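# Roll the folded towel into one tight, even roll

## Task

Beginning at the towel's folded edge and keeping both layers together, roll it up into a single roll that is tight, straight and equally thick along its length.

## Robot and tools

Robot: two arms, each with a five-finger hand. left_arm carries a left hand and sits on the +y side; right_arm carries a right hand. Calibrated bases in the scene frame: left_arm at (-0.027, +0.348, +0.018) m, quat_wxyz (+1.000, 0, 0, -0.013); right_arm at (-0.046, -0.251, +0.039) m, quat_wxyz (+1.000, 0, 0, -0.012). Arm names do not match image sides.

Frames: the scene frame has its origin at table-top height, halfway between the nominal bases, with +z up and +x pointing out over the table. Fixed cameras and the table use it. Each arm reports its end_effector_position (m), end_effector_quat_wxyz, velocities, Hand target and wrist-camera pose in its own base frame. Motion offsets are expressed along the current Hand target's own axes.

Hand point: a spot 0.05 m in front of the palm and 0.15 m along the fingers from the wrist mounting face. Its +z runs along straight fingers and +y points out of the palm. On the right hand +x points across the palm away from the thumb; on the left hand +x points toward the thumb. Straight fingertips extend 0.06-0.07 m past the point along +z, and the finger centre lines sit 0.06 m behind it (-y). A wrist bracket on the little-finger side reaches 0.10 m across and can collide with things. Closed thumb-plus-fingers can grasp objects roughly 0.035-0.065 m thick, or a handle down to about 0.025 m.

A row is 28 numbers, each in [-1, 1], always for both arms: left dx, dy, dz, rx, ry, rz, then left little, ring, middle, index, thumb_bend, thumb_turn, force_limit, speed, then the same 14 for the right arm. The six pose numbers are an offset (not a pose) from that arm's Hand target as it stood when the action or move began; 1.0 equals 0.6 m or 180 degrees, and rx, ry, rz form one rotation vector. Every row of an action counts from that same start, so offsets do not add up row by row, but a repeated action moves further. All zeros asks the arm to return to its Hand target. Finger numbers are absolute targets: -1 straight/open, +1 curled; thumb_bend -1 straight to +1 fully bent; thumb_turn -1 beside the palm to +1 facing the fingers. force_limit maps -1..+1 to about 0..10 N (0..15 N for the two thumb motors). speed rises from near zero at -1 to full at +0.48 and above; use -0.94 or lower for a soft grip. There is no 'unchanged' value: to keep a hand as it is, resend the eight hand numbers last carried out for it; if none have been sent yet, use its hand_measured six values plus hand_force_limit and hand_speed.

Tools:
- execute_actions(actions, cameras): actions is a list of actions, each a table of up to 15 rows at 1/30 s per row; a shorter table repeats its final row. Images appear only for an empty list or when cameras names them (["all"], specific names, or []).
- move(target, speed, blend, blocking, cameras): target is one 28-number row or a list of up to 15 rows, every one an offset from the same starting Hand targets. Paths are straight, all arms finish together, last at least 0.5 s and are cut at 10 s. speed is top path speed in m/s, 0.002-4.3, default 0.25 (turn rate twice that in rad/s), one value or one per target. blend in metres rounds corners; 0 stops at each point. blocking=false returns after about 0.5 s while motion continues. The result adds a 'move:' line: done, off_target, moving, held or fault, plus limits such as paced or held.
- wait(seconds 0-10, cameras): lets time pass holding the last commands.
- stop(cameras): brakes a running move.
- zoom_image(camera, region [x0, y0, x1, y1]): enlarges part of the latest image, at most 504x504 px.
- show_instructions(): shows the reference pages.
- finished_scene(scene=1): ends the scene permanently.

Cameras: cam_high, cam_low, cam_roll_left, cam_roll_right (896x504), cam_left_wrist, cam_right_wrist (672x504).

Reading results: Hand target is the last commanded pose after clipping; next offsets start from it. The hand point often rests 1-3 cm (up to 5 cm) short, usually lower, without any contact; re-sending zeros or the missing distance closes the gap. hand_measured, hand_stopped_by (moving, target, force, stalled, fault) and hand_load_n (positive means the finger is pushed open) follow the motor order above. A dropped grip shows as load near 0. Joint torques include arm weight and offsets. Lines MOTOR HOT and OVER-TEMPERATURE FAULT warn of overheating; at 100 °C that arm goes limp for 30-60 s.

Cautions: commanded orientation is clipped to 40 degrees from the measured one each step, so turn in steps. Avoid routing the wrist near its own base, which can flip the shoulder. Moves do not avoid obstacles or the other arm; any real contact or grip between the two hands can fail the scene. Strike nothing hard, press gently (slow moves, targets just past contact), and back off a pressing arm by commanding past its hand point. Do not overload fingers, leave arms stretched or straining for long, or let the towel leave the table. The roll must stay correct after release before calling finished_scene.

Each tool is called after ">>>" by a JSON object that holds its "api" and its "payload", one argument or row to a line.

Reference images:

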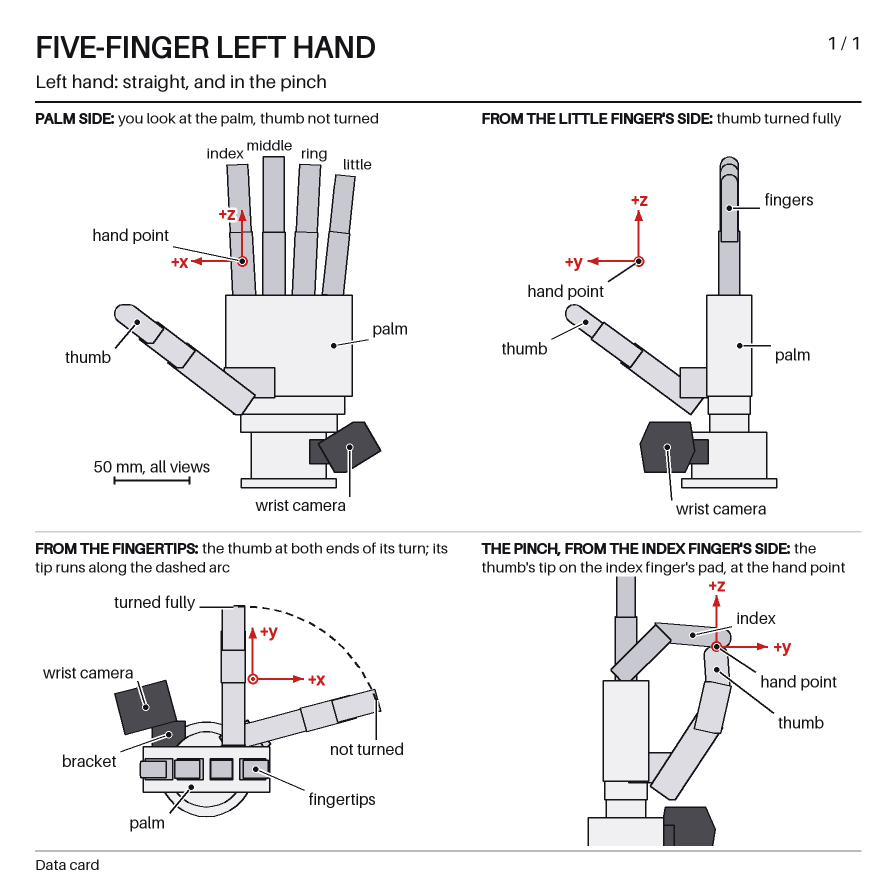

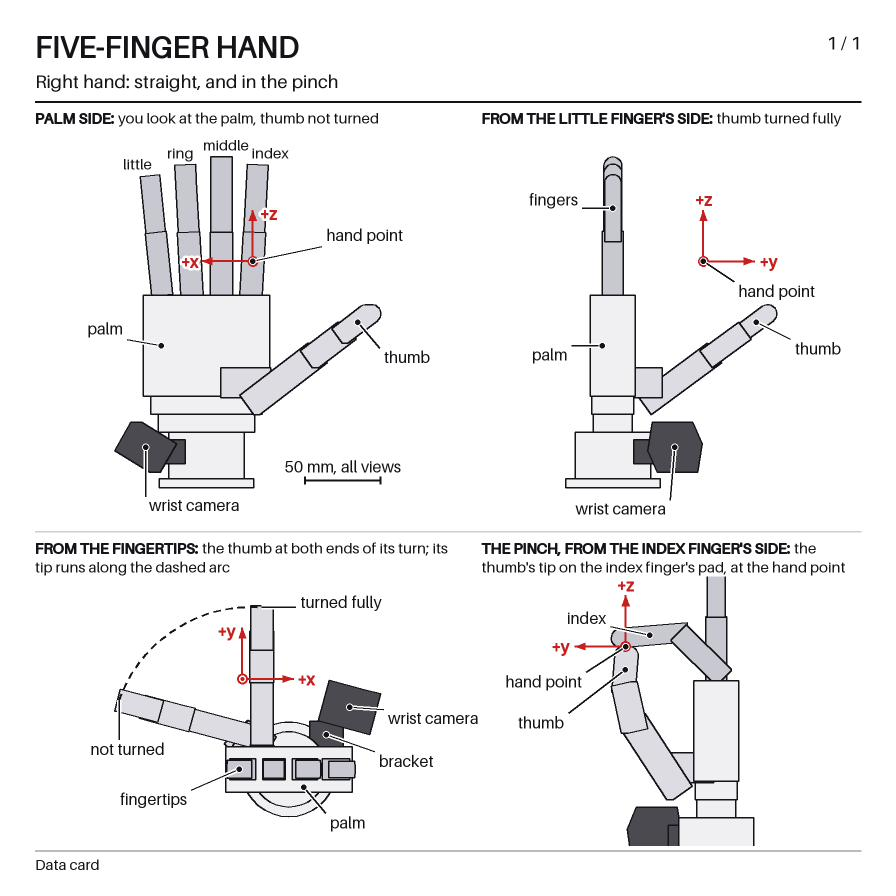

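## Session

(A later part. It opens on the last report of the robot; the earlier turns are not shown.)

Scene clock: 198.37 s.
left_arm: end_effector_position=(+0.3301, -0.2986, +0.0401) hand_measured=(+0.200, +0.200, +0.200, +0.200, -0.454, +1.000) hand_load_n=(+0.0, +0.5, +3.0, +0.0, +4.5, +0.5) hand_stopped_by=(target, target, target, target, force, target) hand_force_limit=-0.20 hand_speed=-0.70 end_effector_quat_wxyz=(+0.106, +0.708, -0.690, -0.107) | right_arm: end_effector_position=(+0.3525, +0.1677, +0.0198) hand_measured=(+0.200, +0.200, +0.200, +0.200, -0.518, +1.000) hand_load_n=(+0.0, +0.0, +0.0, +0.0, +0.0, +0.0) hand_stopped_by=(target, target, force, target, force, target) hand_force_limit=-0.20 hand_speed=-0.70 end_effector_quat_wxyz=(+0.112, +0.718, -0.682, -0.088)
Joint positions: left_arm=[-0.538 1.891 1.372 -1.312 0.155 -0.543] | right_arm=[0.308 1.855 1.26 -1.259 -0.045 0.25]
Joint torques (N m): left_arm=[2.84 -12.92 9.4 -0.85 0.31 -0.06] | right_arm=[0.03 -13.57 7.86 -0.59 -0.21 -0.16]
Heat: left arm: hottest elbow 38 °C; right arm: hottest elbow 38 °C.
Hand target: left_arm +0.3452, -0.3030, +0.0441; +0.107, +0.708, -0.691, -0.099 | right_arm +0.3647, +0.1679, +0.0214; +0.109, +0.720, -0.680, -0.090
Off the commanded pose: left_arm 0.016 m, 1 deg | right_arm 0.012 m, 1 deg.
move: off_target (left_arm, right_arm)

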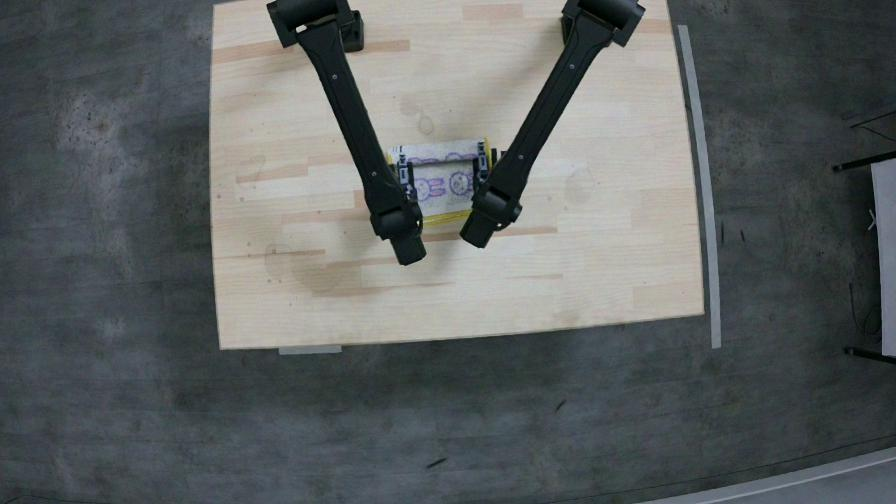

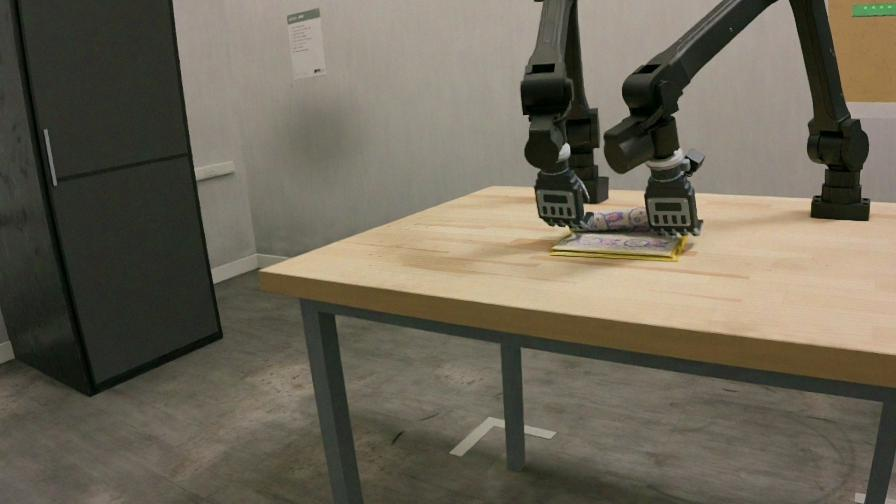

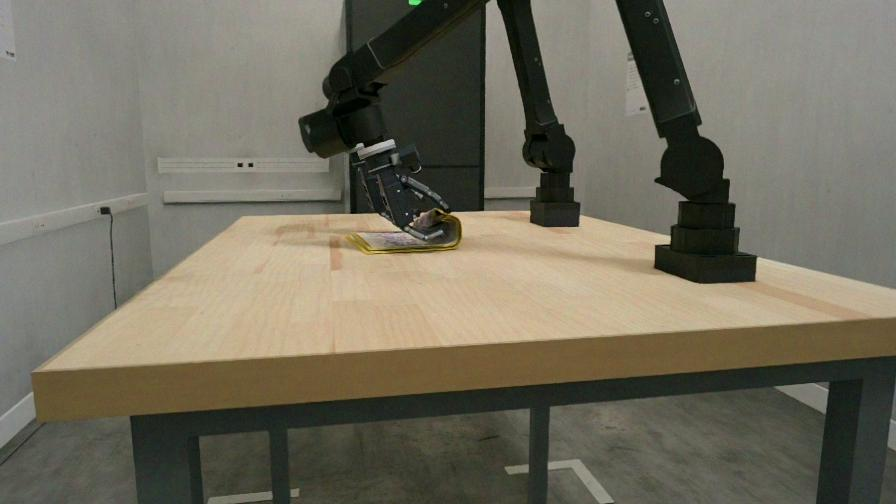

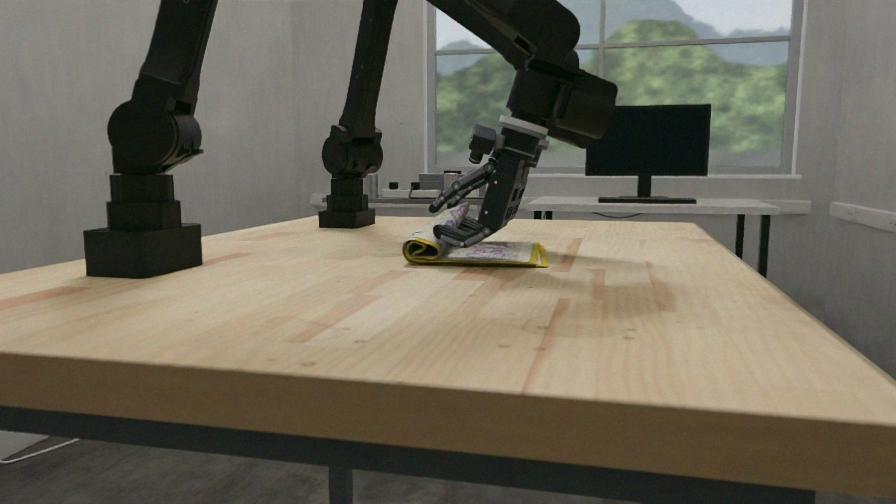

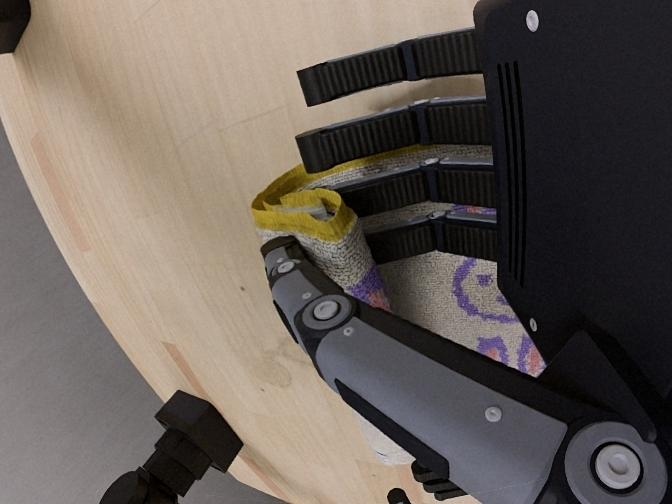

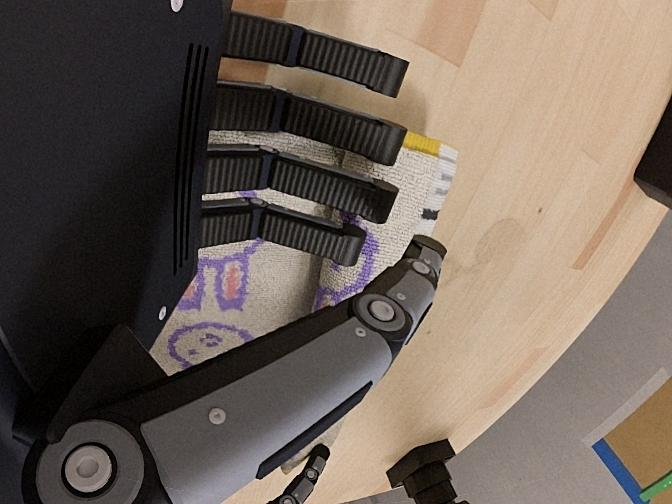

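>>> {"api": "move", "payload": {
  "target": [
    [0,-0.0368,0.006,-0.03,0,0, 0.2, 0.2, 0.2, 0.2, -0.45, 1, -0.2, -0.7, 0,0,0,0,0,0, 0.2, 0.2, 0.2, 0.2, -1, 1, -0.2, -0.4],
    [0,-0.0368,0.006,-0.03,0,0, 0.15, 0.15, 0.15, 0.15, -1, 1, -0.2, -0.4, 0,0,0,0,0,0, 0.2, 0.2, 0.2, 0.2, -1, 1, -0.2, -0.4]
  ],
  "speed": 0.12,
  "cameras": ["all"]
}}

>>> {"api": "zoom_image", "payload": {
  "camera": "cam_roll_right",
  "region": [360, 180, 500, 280]
}}

>>> {"api": "zoom_image", "payload": {
  "camera": "cam_roll_left",
  "region": [370, 170, 510, 270]
}}

Scene clock: 204.47 s.
left_arm: end_effector_position=(+0.3509, -0.2999, +0.0341) hand_measured=(+0.150, +0.150, +0.150, +0.150, -1.000, +1.000) hand_load_n=(+0.0, +0.0, +0.0, +0.0, +0.0, +0.0) hand_stopped_by=(target, target, target, target, target, target) hand_force_limit=-0.20 hand_speed=-0.40 end_effector_quat_wxyz=(+0.141, +0.701, -0.685, -0.137) | right_arm: end_effector_position=(+0.3524, +0.1676, +0.0198) hand_measured=(+0.200, +0.200, +0.200, +0.200, -1.000, +1.000) hand_load_n=(+0.0, +0.0, +0.0, +0.5, +0.0, +0.0) hand_stopped_by=(target, target, force, target, target, target) hand_force_limit=-0.20 hand_speed=-0.40 end_effector_quat_wxyz=(+0.112, +0.718, -0.681, -0.088)
Joint positions: left_arm=[-0.505 2 1.489 -1.406 0.196 -0.494] | right_arm=[0.308 1.855 1.26 -1.259 -0.045 0.249]
Joint torques (N m): left_arm=[2.9 -13.74 9.1 -0.88 0.16 -0.1] | right_arm=[-0.32 -13.57 7.88 -0.47 -0.19 -0.15]
Heat: left arm: hottest elbow 39 °C; right arm: hottest elbow 38 °C.
Hand target: left_arm +0.3653, -0.3025, +0.0343; +0.140, +0.702, -0.685, -0.132 | right_arm +0.3647, +0.1678, +0.0214; +0.109, +0.720, -0.680, -0.090
Off the commanded pose: left_arm 0.015 m, 1 deg | right_arm 0.012 m, 1 deg.
move: off_target (left_arm, right_arm); target 2's new numbers were sent with left_arm's hand 0.015 m and 1 deg from that target

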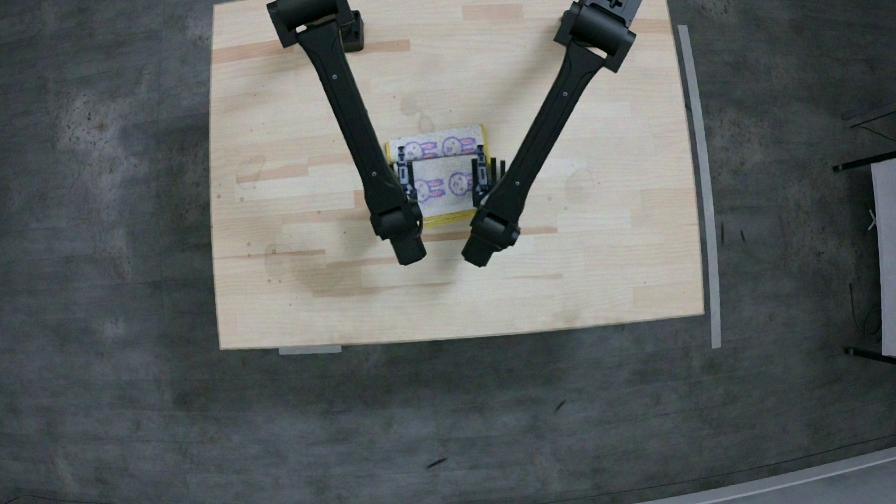

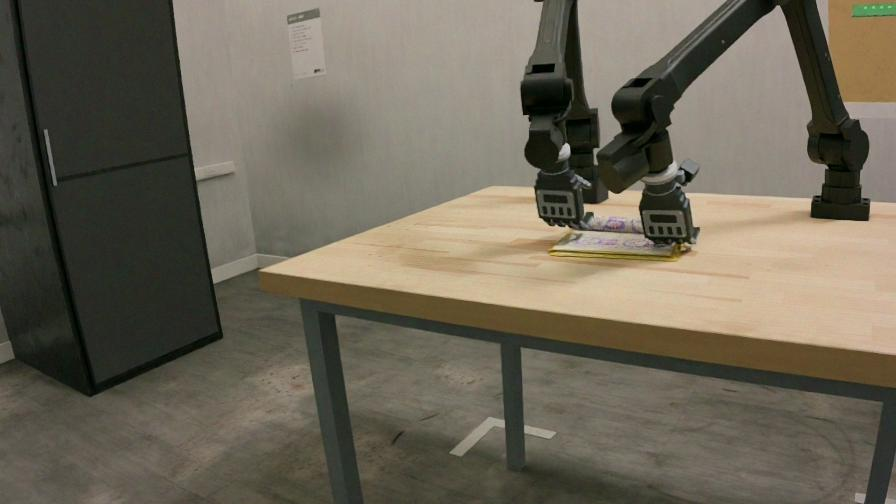

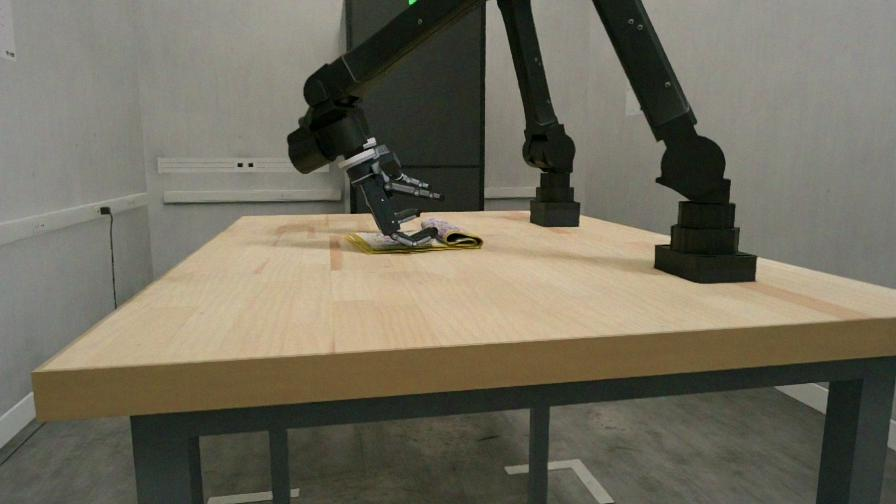

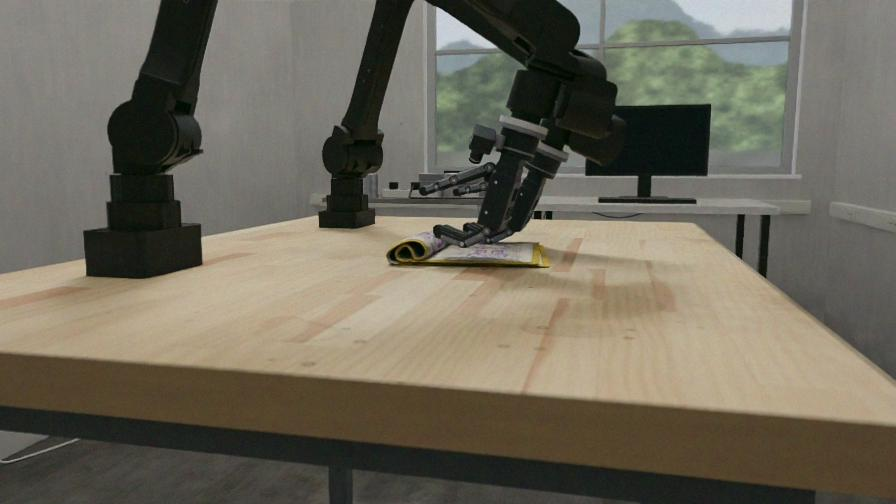

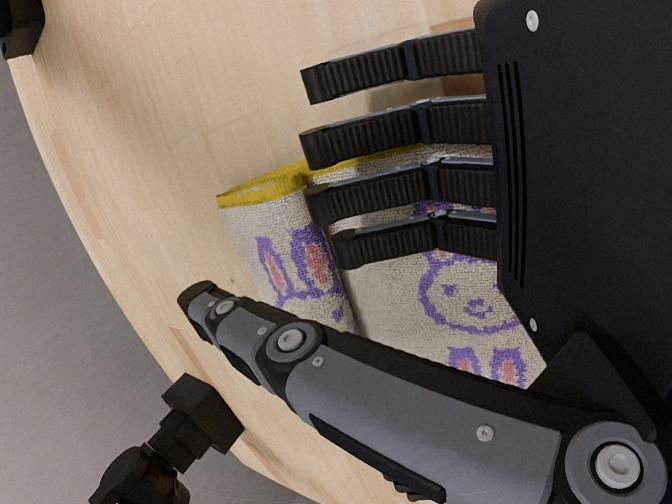

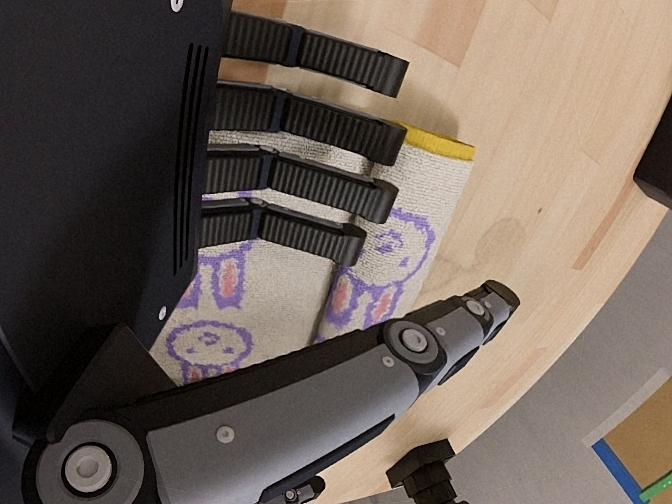

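Scaled by 3.600 from the camera's 896x504 image, which has a finer 1280x720 frame.

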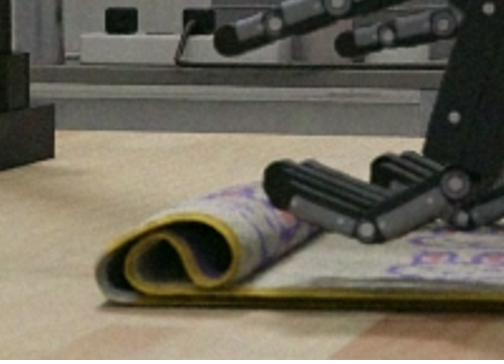

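Scaled by 3.600 from the camera's 896x504 image, which has a finer 1280x720 frame.

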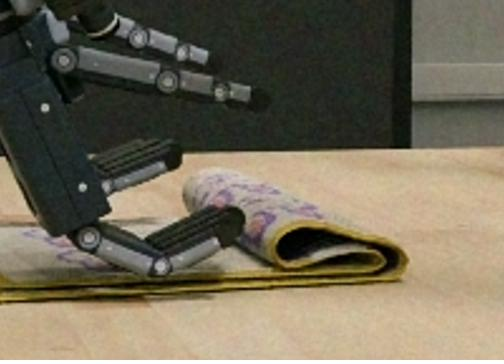

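>>> {"api": "move", "payload": {
  "target": [
    [0,0.0581,-0.1383,0,0,0, 0.15, 0.15, 0.15, 0.15, -1, 1, -0.2, 0, 0,0.0456,-0.1429,0,0,0, 0.2, 0.2, 0.2, 0.2, -1, 1, -0.2, 0],
    [0.0233,0.3303,-0.0745,0.1267,0,0, -1, -1, -1, -1, -1, 1, -0.2, 0, -0.0167,0.2963,-0.0972,0.0985,0,0, -1, -1, -1, -1, -1, 1, -0.2, 0],
    [0.0233,0.2785,0.0488,0.1267,0,0, -1, -1, -1, -1, -1, 1, -0.2, 0, -0.0167,0.2558,0.0298,0.0985,0,0, -1, -1, -1, -1, -1, 1, -0.2, 0]
  ],
  "speed": [0.25,0.25,0.12],
  "blend": [0.02,0,0],
  "cameras": ["all"]
}}

>>> {"api": "zoom_image", "payload": {
  "camera": "cam_roll_right",
  "region": [340, 170, 480, 280]
}}

>>> {"api": "zoom_image", "payload": {
  "camera": "cam_roll_left",
  "region": [390, 160, 530, 270]
}}

Scene clock: 244.60 s.
left_arm: end_effector_position=(+0.2011, -0.3174, +0.0765) hand_measured=(-1.000, -1.000, -1.000, -1.000, -1.000, +1.000) hand_load_n=(+0.0, +0.0, +0.0, +0.0, +0.0, +0.0) hand_stopped_by=(target, target, target, target, target, target) hand_force_limit=-0.20 hand_speed=0.00 end_effector_quat_wxyz=(+0.000, +0.716, -0.698, +0.008) | right_arm: end_effector_position=(+0.2136, +0.1697, +0.0530) hand_measured=(-1.000, -1.000, -1.000, -1.000, -1.000, +1.000) hand_load_n=(+0.0, -0.5, +0.0, +0.0, +0.0, +0.0) hand_stopped_by=(target, target, target, target, target, target) hand_force_limit=-0.20 hand_speed=0.00 end_effector_quat_wxyz=(-0.008, +0.730, -0.684, +0.017)
Joint positions: left_arm=[-0.83 1.439 0.978 -1.093 -0.001 -0.857] | right_arm=[0.496 1.261 0.745 -1.028 0.027 0.431]
Joint torques (N m): left_arm=[1.55 -8.12 6.72 0.73 -0.09 -0.22] | right_arm=[0.56 -6.12 5.42 1.11 0.02 0.07]
Heat: left arm: hottest elbow 41 °C; right arm: hottest elbow 38 °C.
Hand target: left_arm +0.2000, -0.3205, +0.0705; -0.001, +0.716, -0.698, +0.006 | right_arm +0.2119, +0.1692, +0.0466; -0.004, +0.728, -0.685, +0.016
Off the commanded pose: left_arm 0.007 m, 0 deg | right_arm 0.006 m, 1 deg.
move: done

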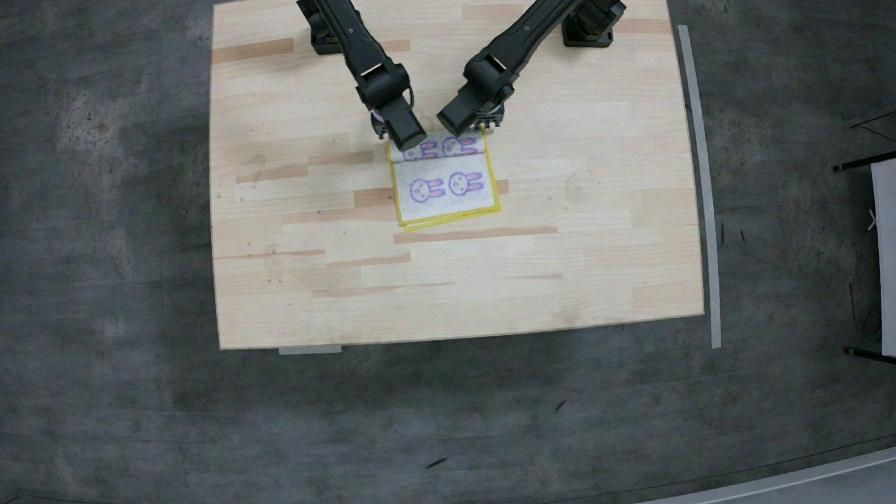

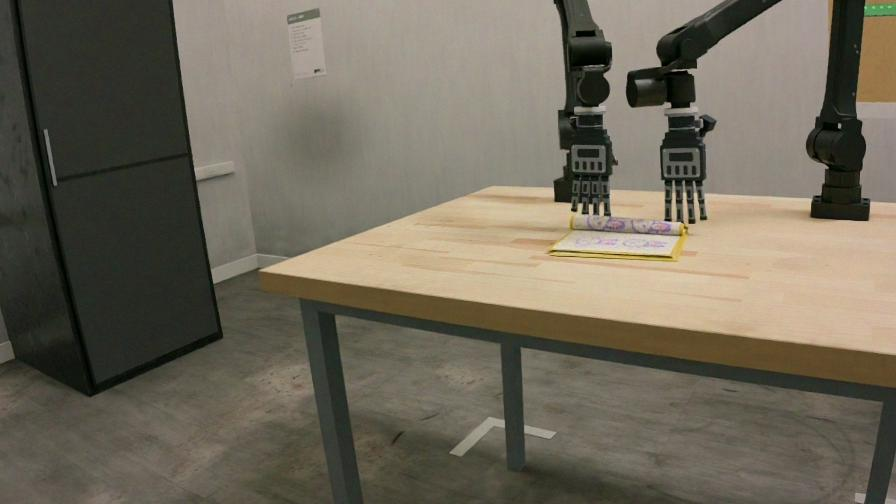

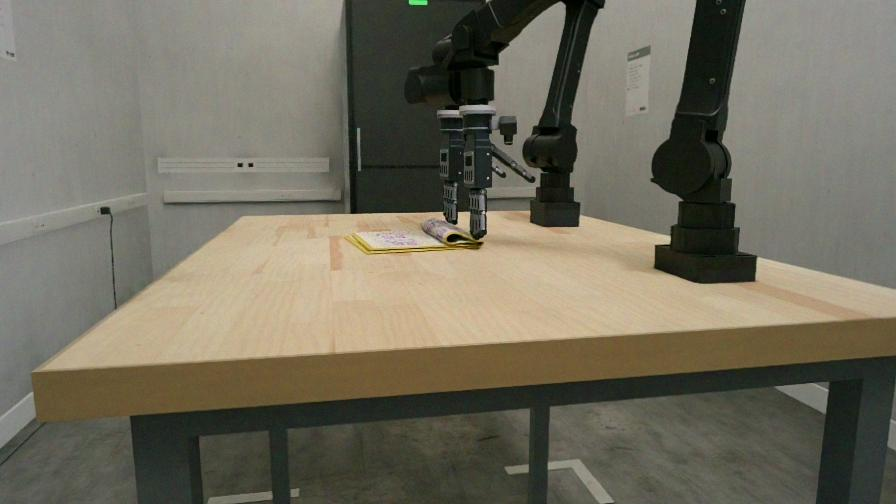

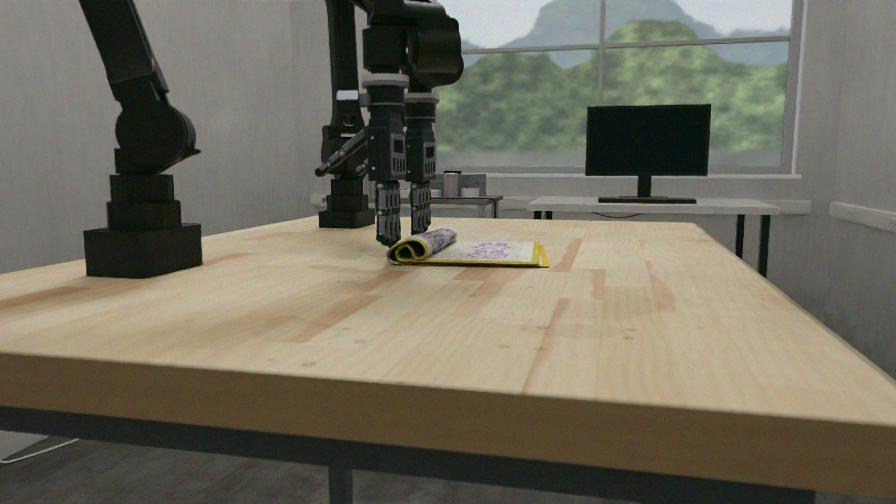

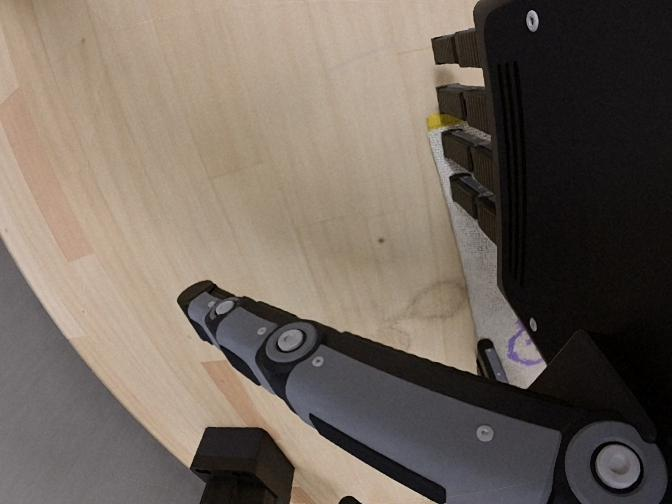

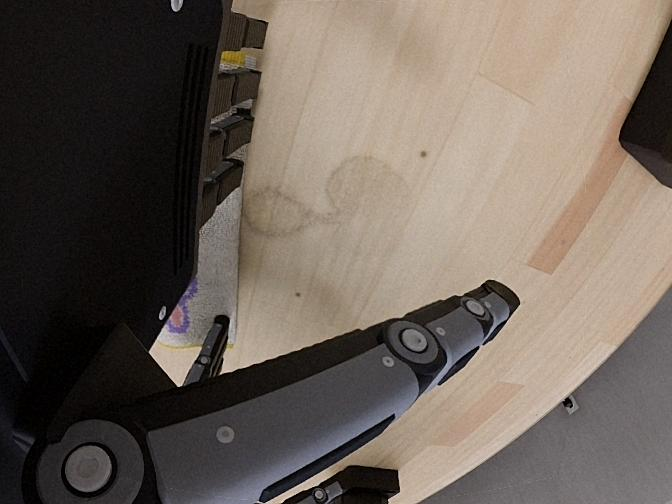

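Scaled by 3.600 from the camera's 896x504 image, which has a finer 1280x720 frame.

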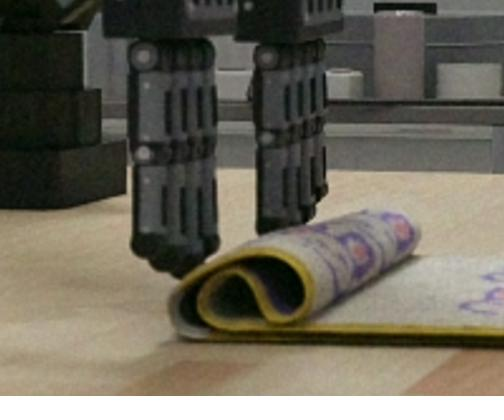

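Scaled by 3.600 from the camera's 896x504 image, which has a finer 1280x720 frame.

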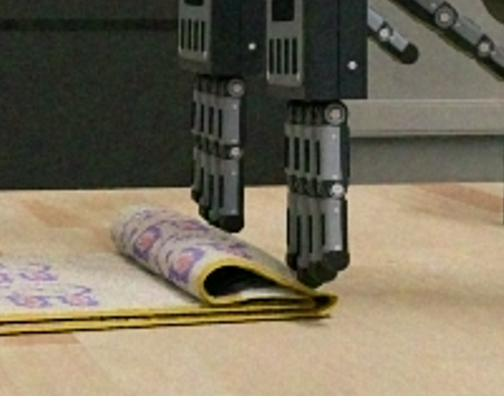

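>>> {"api": "move", "payload": {
  "target": [0,-0.0833,0,0,0,0, -1, -1, -1, -1, -1, 1, -0.2, 0, 0,-0.0833,0.008,0,0,0, -1, -1, -1, -1, -1, 1, -0.2, 0],
  "speed": 0.08,
  "cameras": ["cam_high","cam_roll_left","cam_roll_right"]
}}

>>> {"api": "zoom_image", "payload": {
  "camera": "cam_roll_right",
  "region": [360, 170, 500, 280]
}}

>>> {"api": "zoom_image", "payload": {
  "camera": "cam_roll_left",
  "region": [370, 160, 510, 270]
}}

Scene clock: 248.33 s.
left_arm: end_effector_position=(+0.2349, -0.3118, +0.0700) hand_measured=(-1.000, -1.000, -1.000, -1.000, -1.000, +1.000) hand_load_n=(+0.0, +0.0, -0.5, +0.0, +0.0, +0.0) hand_stopped_by=(target, target, target, target, target, target) hand_force_limit=-0.20 hand_speed=0.00 end_effector_quat_wxyz=(+0.000, +0.716, -0.699, +0.002) | right_arm: end_effector_position=(+0.2429, +0.1668, +0.0385) hand_measured=(-1.000, -1.000, -1.000, -1.000, -1.000, +1.000) hand_load_n=(+0.0, +0.0, +0.0, +0.0, +0.0, +0.0) hand_stopped_by=(target, target, target, target, target, target) hand_force_limit=-0.20 hand_speed=0.00 end_effector_quat_wxyz=(+0.011, +0.726, -0.688, +0.010)
Joint positions: left_arm=[-0.758 1.507 1.032 -1.093 0 -0.783] | right_arm=[0.446 1.383 0.808 -1.008 0.027 0.392]
Joint torques (N m): left_arm=[3.02 -7.88 9.55 0.25 -0.12 -0.09] | right_arm=[-0.38 -6.77 8.44 0.94 0.02 -0.15]
Heat: left arm: hottest elbow 41 °C; right arm: hottest elbow 38 °C.
Hand target: left_arm +0.2500, -0.3193, +0.0711; -0.001, +0.716, -0.698, +0.006 | right_arm +0.2618, +0.1721, +0.0433; -0.003, +0.728, -0.685, +0.016
Off the commanded pose: left_arm 0.017 m, 1 deg | right_arm 0.020 m, 2 deg.
move: off_target (left_arm, right_arm)
Images, in order (width x height): cam_high 896x504, cam_roll_left 896x504, cam_roll_right 896x504.

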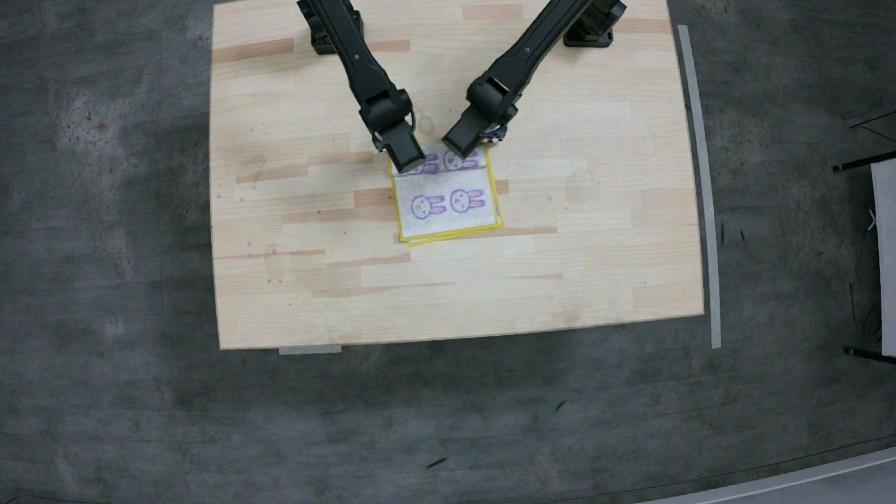

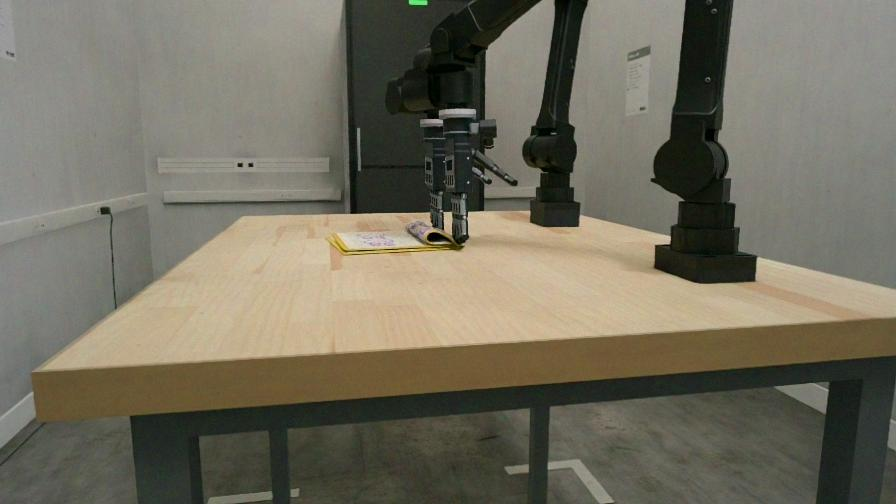

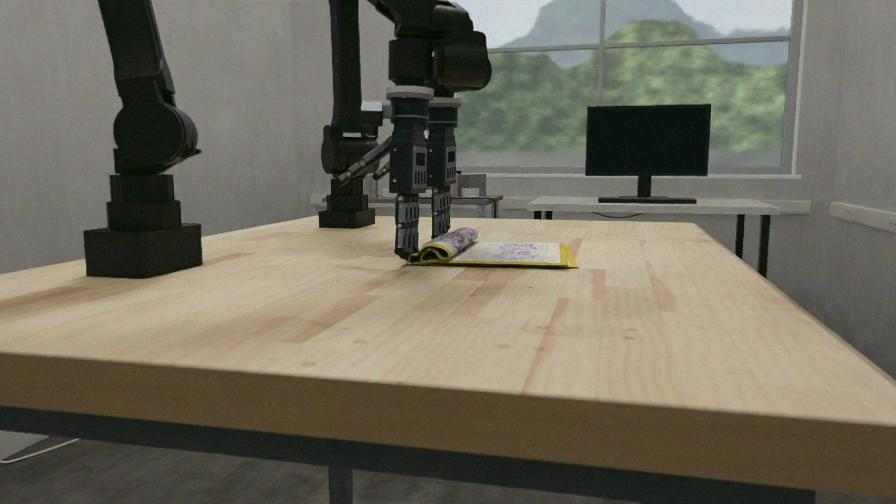

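Scaled by 3.600 from the camera's 896x504 image, which has a finer 1280x720 frame.

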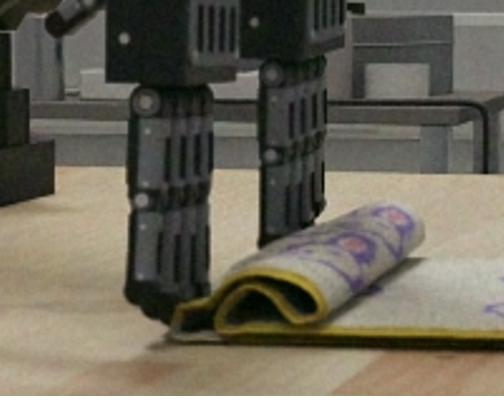

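Scaled by 3.600 from the camera's 896x504 image, which has a finer 1280x720 frame.

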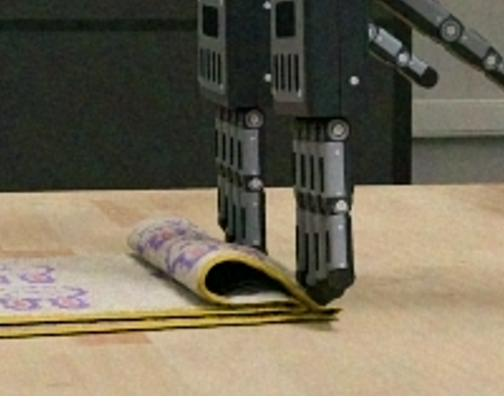

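>>> {"api": "move", "payload": {
  "target": [
    [0,0.01,-0.0667,0,0,0, -1, -1, -1, -1, -1, 1, -0.2, 0, 0,0.01,-0.0667,0,0,0, -1, -1, -1, -1, -1, 1, -0.2, 0],
    [0,-0.05,-0.0667,0,0,0, -1, -1, -1, -1, -1, 1, -0.2, 0, 0,-0.05,-0.0667,0,0,0, -1, -1, -1, -1, -1, 1, -0.2, 0],
    [0,-0.055,-0.015,0,0,0, -1, -1, -1, -1, -1, 1, -0.2, 0, 0,-0.055,-0.015,0,0,0, -1, -1, -1, -1, -1, 1, -0.2, 0],
    [0,-0.12,-0.012,0,0,0, -1, -1, -1, -1, -1, 1, -0.2, 0, 0,-0.12,-0.012,0,0,0, -1, -1, -1, -1, -1, 1, -0.2, 0]
  ],
  "speed": [0.15,0.15,0.08,0.08],
  "blend": [0.01,0.01,0.005,0],
  "cameras": ["cam_high","cam_roll_left","cam_roll_right"]
}}

>>> {"api": "zoom_image", "payload": {
  "camera": "cam_roll_right",
  "region": [360, 170, 500, 280]
}}

>>> {"api": "zoom_image", "payload": {
  "camera": "cam_roll_left",
  "region": [370, 160, 510, 270]
}}

Scene clock: 254.07 s.
left_arm: end_effector_position=(+0.3052, -0.3106, +0.0798) hand_measured=(-1.000, -1.000, -1.000, -1.000, -1.000, +1.000) hand_load_n=(+0.0, +0.0, -1.0, +0.5, -0.5, +0.0) hand_stopped_by=(target, target, target, target, target, target) hand_force_limit=-0.20 hand_speed=0.00 end_effector_quat_wxyz=(+0.000, +0.716, -0.698, +0.001) | right_arm: end_effector_position=(+0.3172, +0.1741, +0.0516) hand_measured=(-1.000, -1.000, -1.000, -1.000, -1.000, +1.000) hand_load_n=(+0.0, +0.0, -0.5, +0.0, +0.0, +0.0) hand_stopped_by=(target, target, target, target, target, target) hand_force_limit=-0.20 hand_speed=0.00 end_effector_quat_wxyz=(+0.003, +0.726, -0.688, +0.013)
Joint positions: left_arm=[-0.651 1.625 1.202 -1.146 0 -0.676] | right_arm=[0.382 1.529 1.007 -1.044 0.025 0.329]
Joint torques (N m): left_arm=[2.78 -9.58 9.91 0.38 -0.04 -0.1] | right_arm=[-0.32 -9.47 8.64 0.75 0.04 -0.16]
Heat: left arm: hottest elbow 41 °C; right arm: hottest elbow 39 °C.
Hand target: left_arm +0.3218, -0.3174, +0.0789; -0.001, +0.716, -0.698, +0.006 | right_arm +0.3335, +0.1765, +0.0524; -0.003, +0.728, -0.685, +0.016
Off the commanded pose: left_arm 0.018 m, 1 deg | right_arm 0.017 m, 1 deg.
move: off_target (left_arm, right_arm)
Images, in order (width x height): cam_high 896x504, cam_roll_left 896x504, cam_roll_right 896x504.

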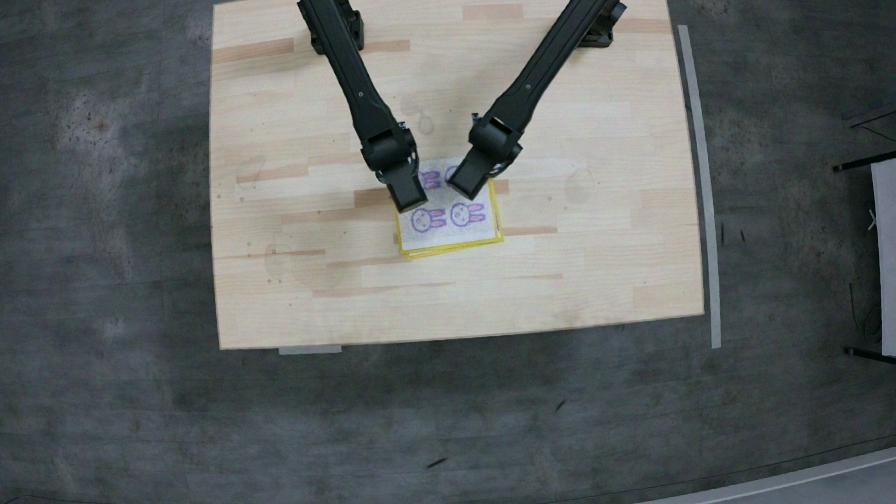

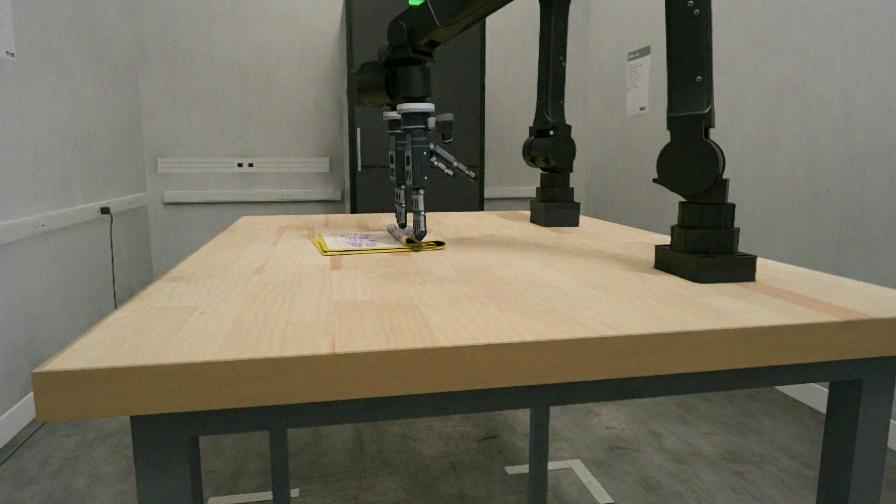

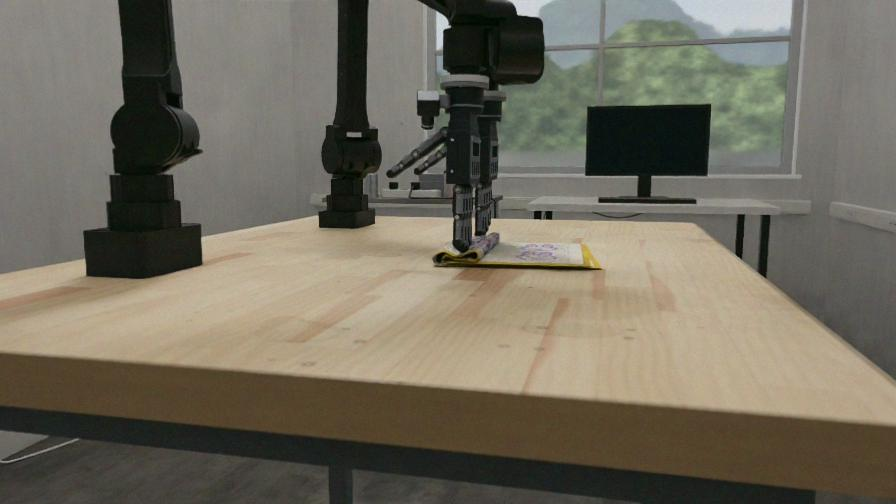

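Scaled by 3.600 from the camera's 896x504 image, which has a finer 1280x720 frame.

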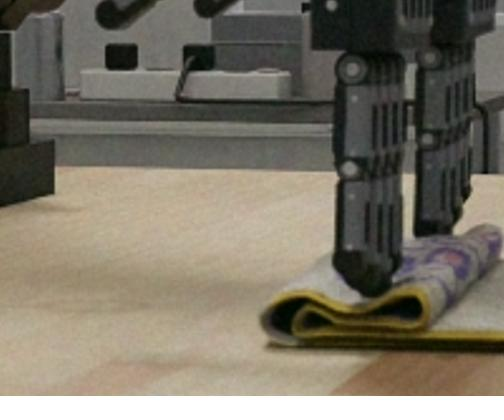

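Scaled by 3.600 from the camera's 896x504 image, which has a finer 1280x720 frame.

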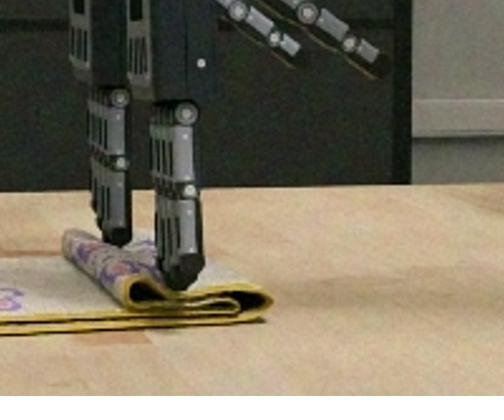

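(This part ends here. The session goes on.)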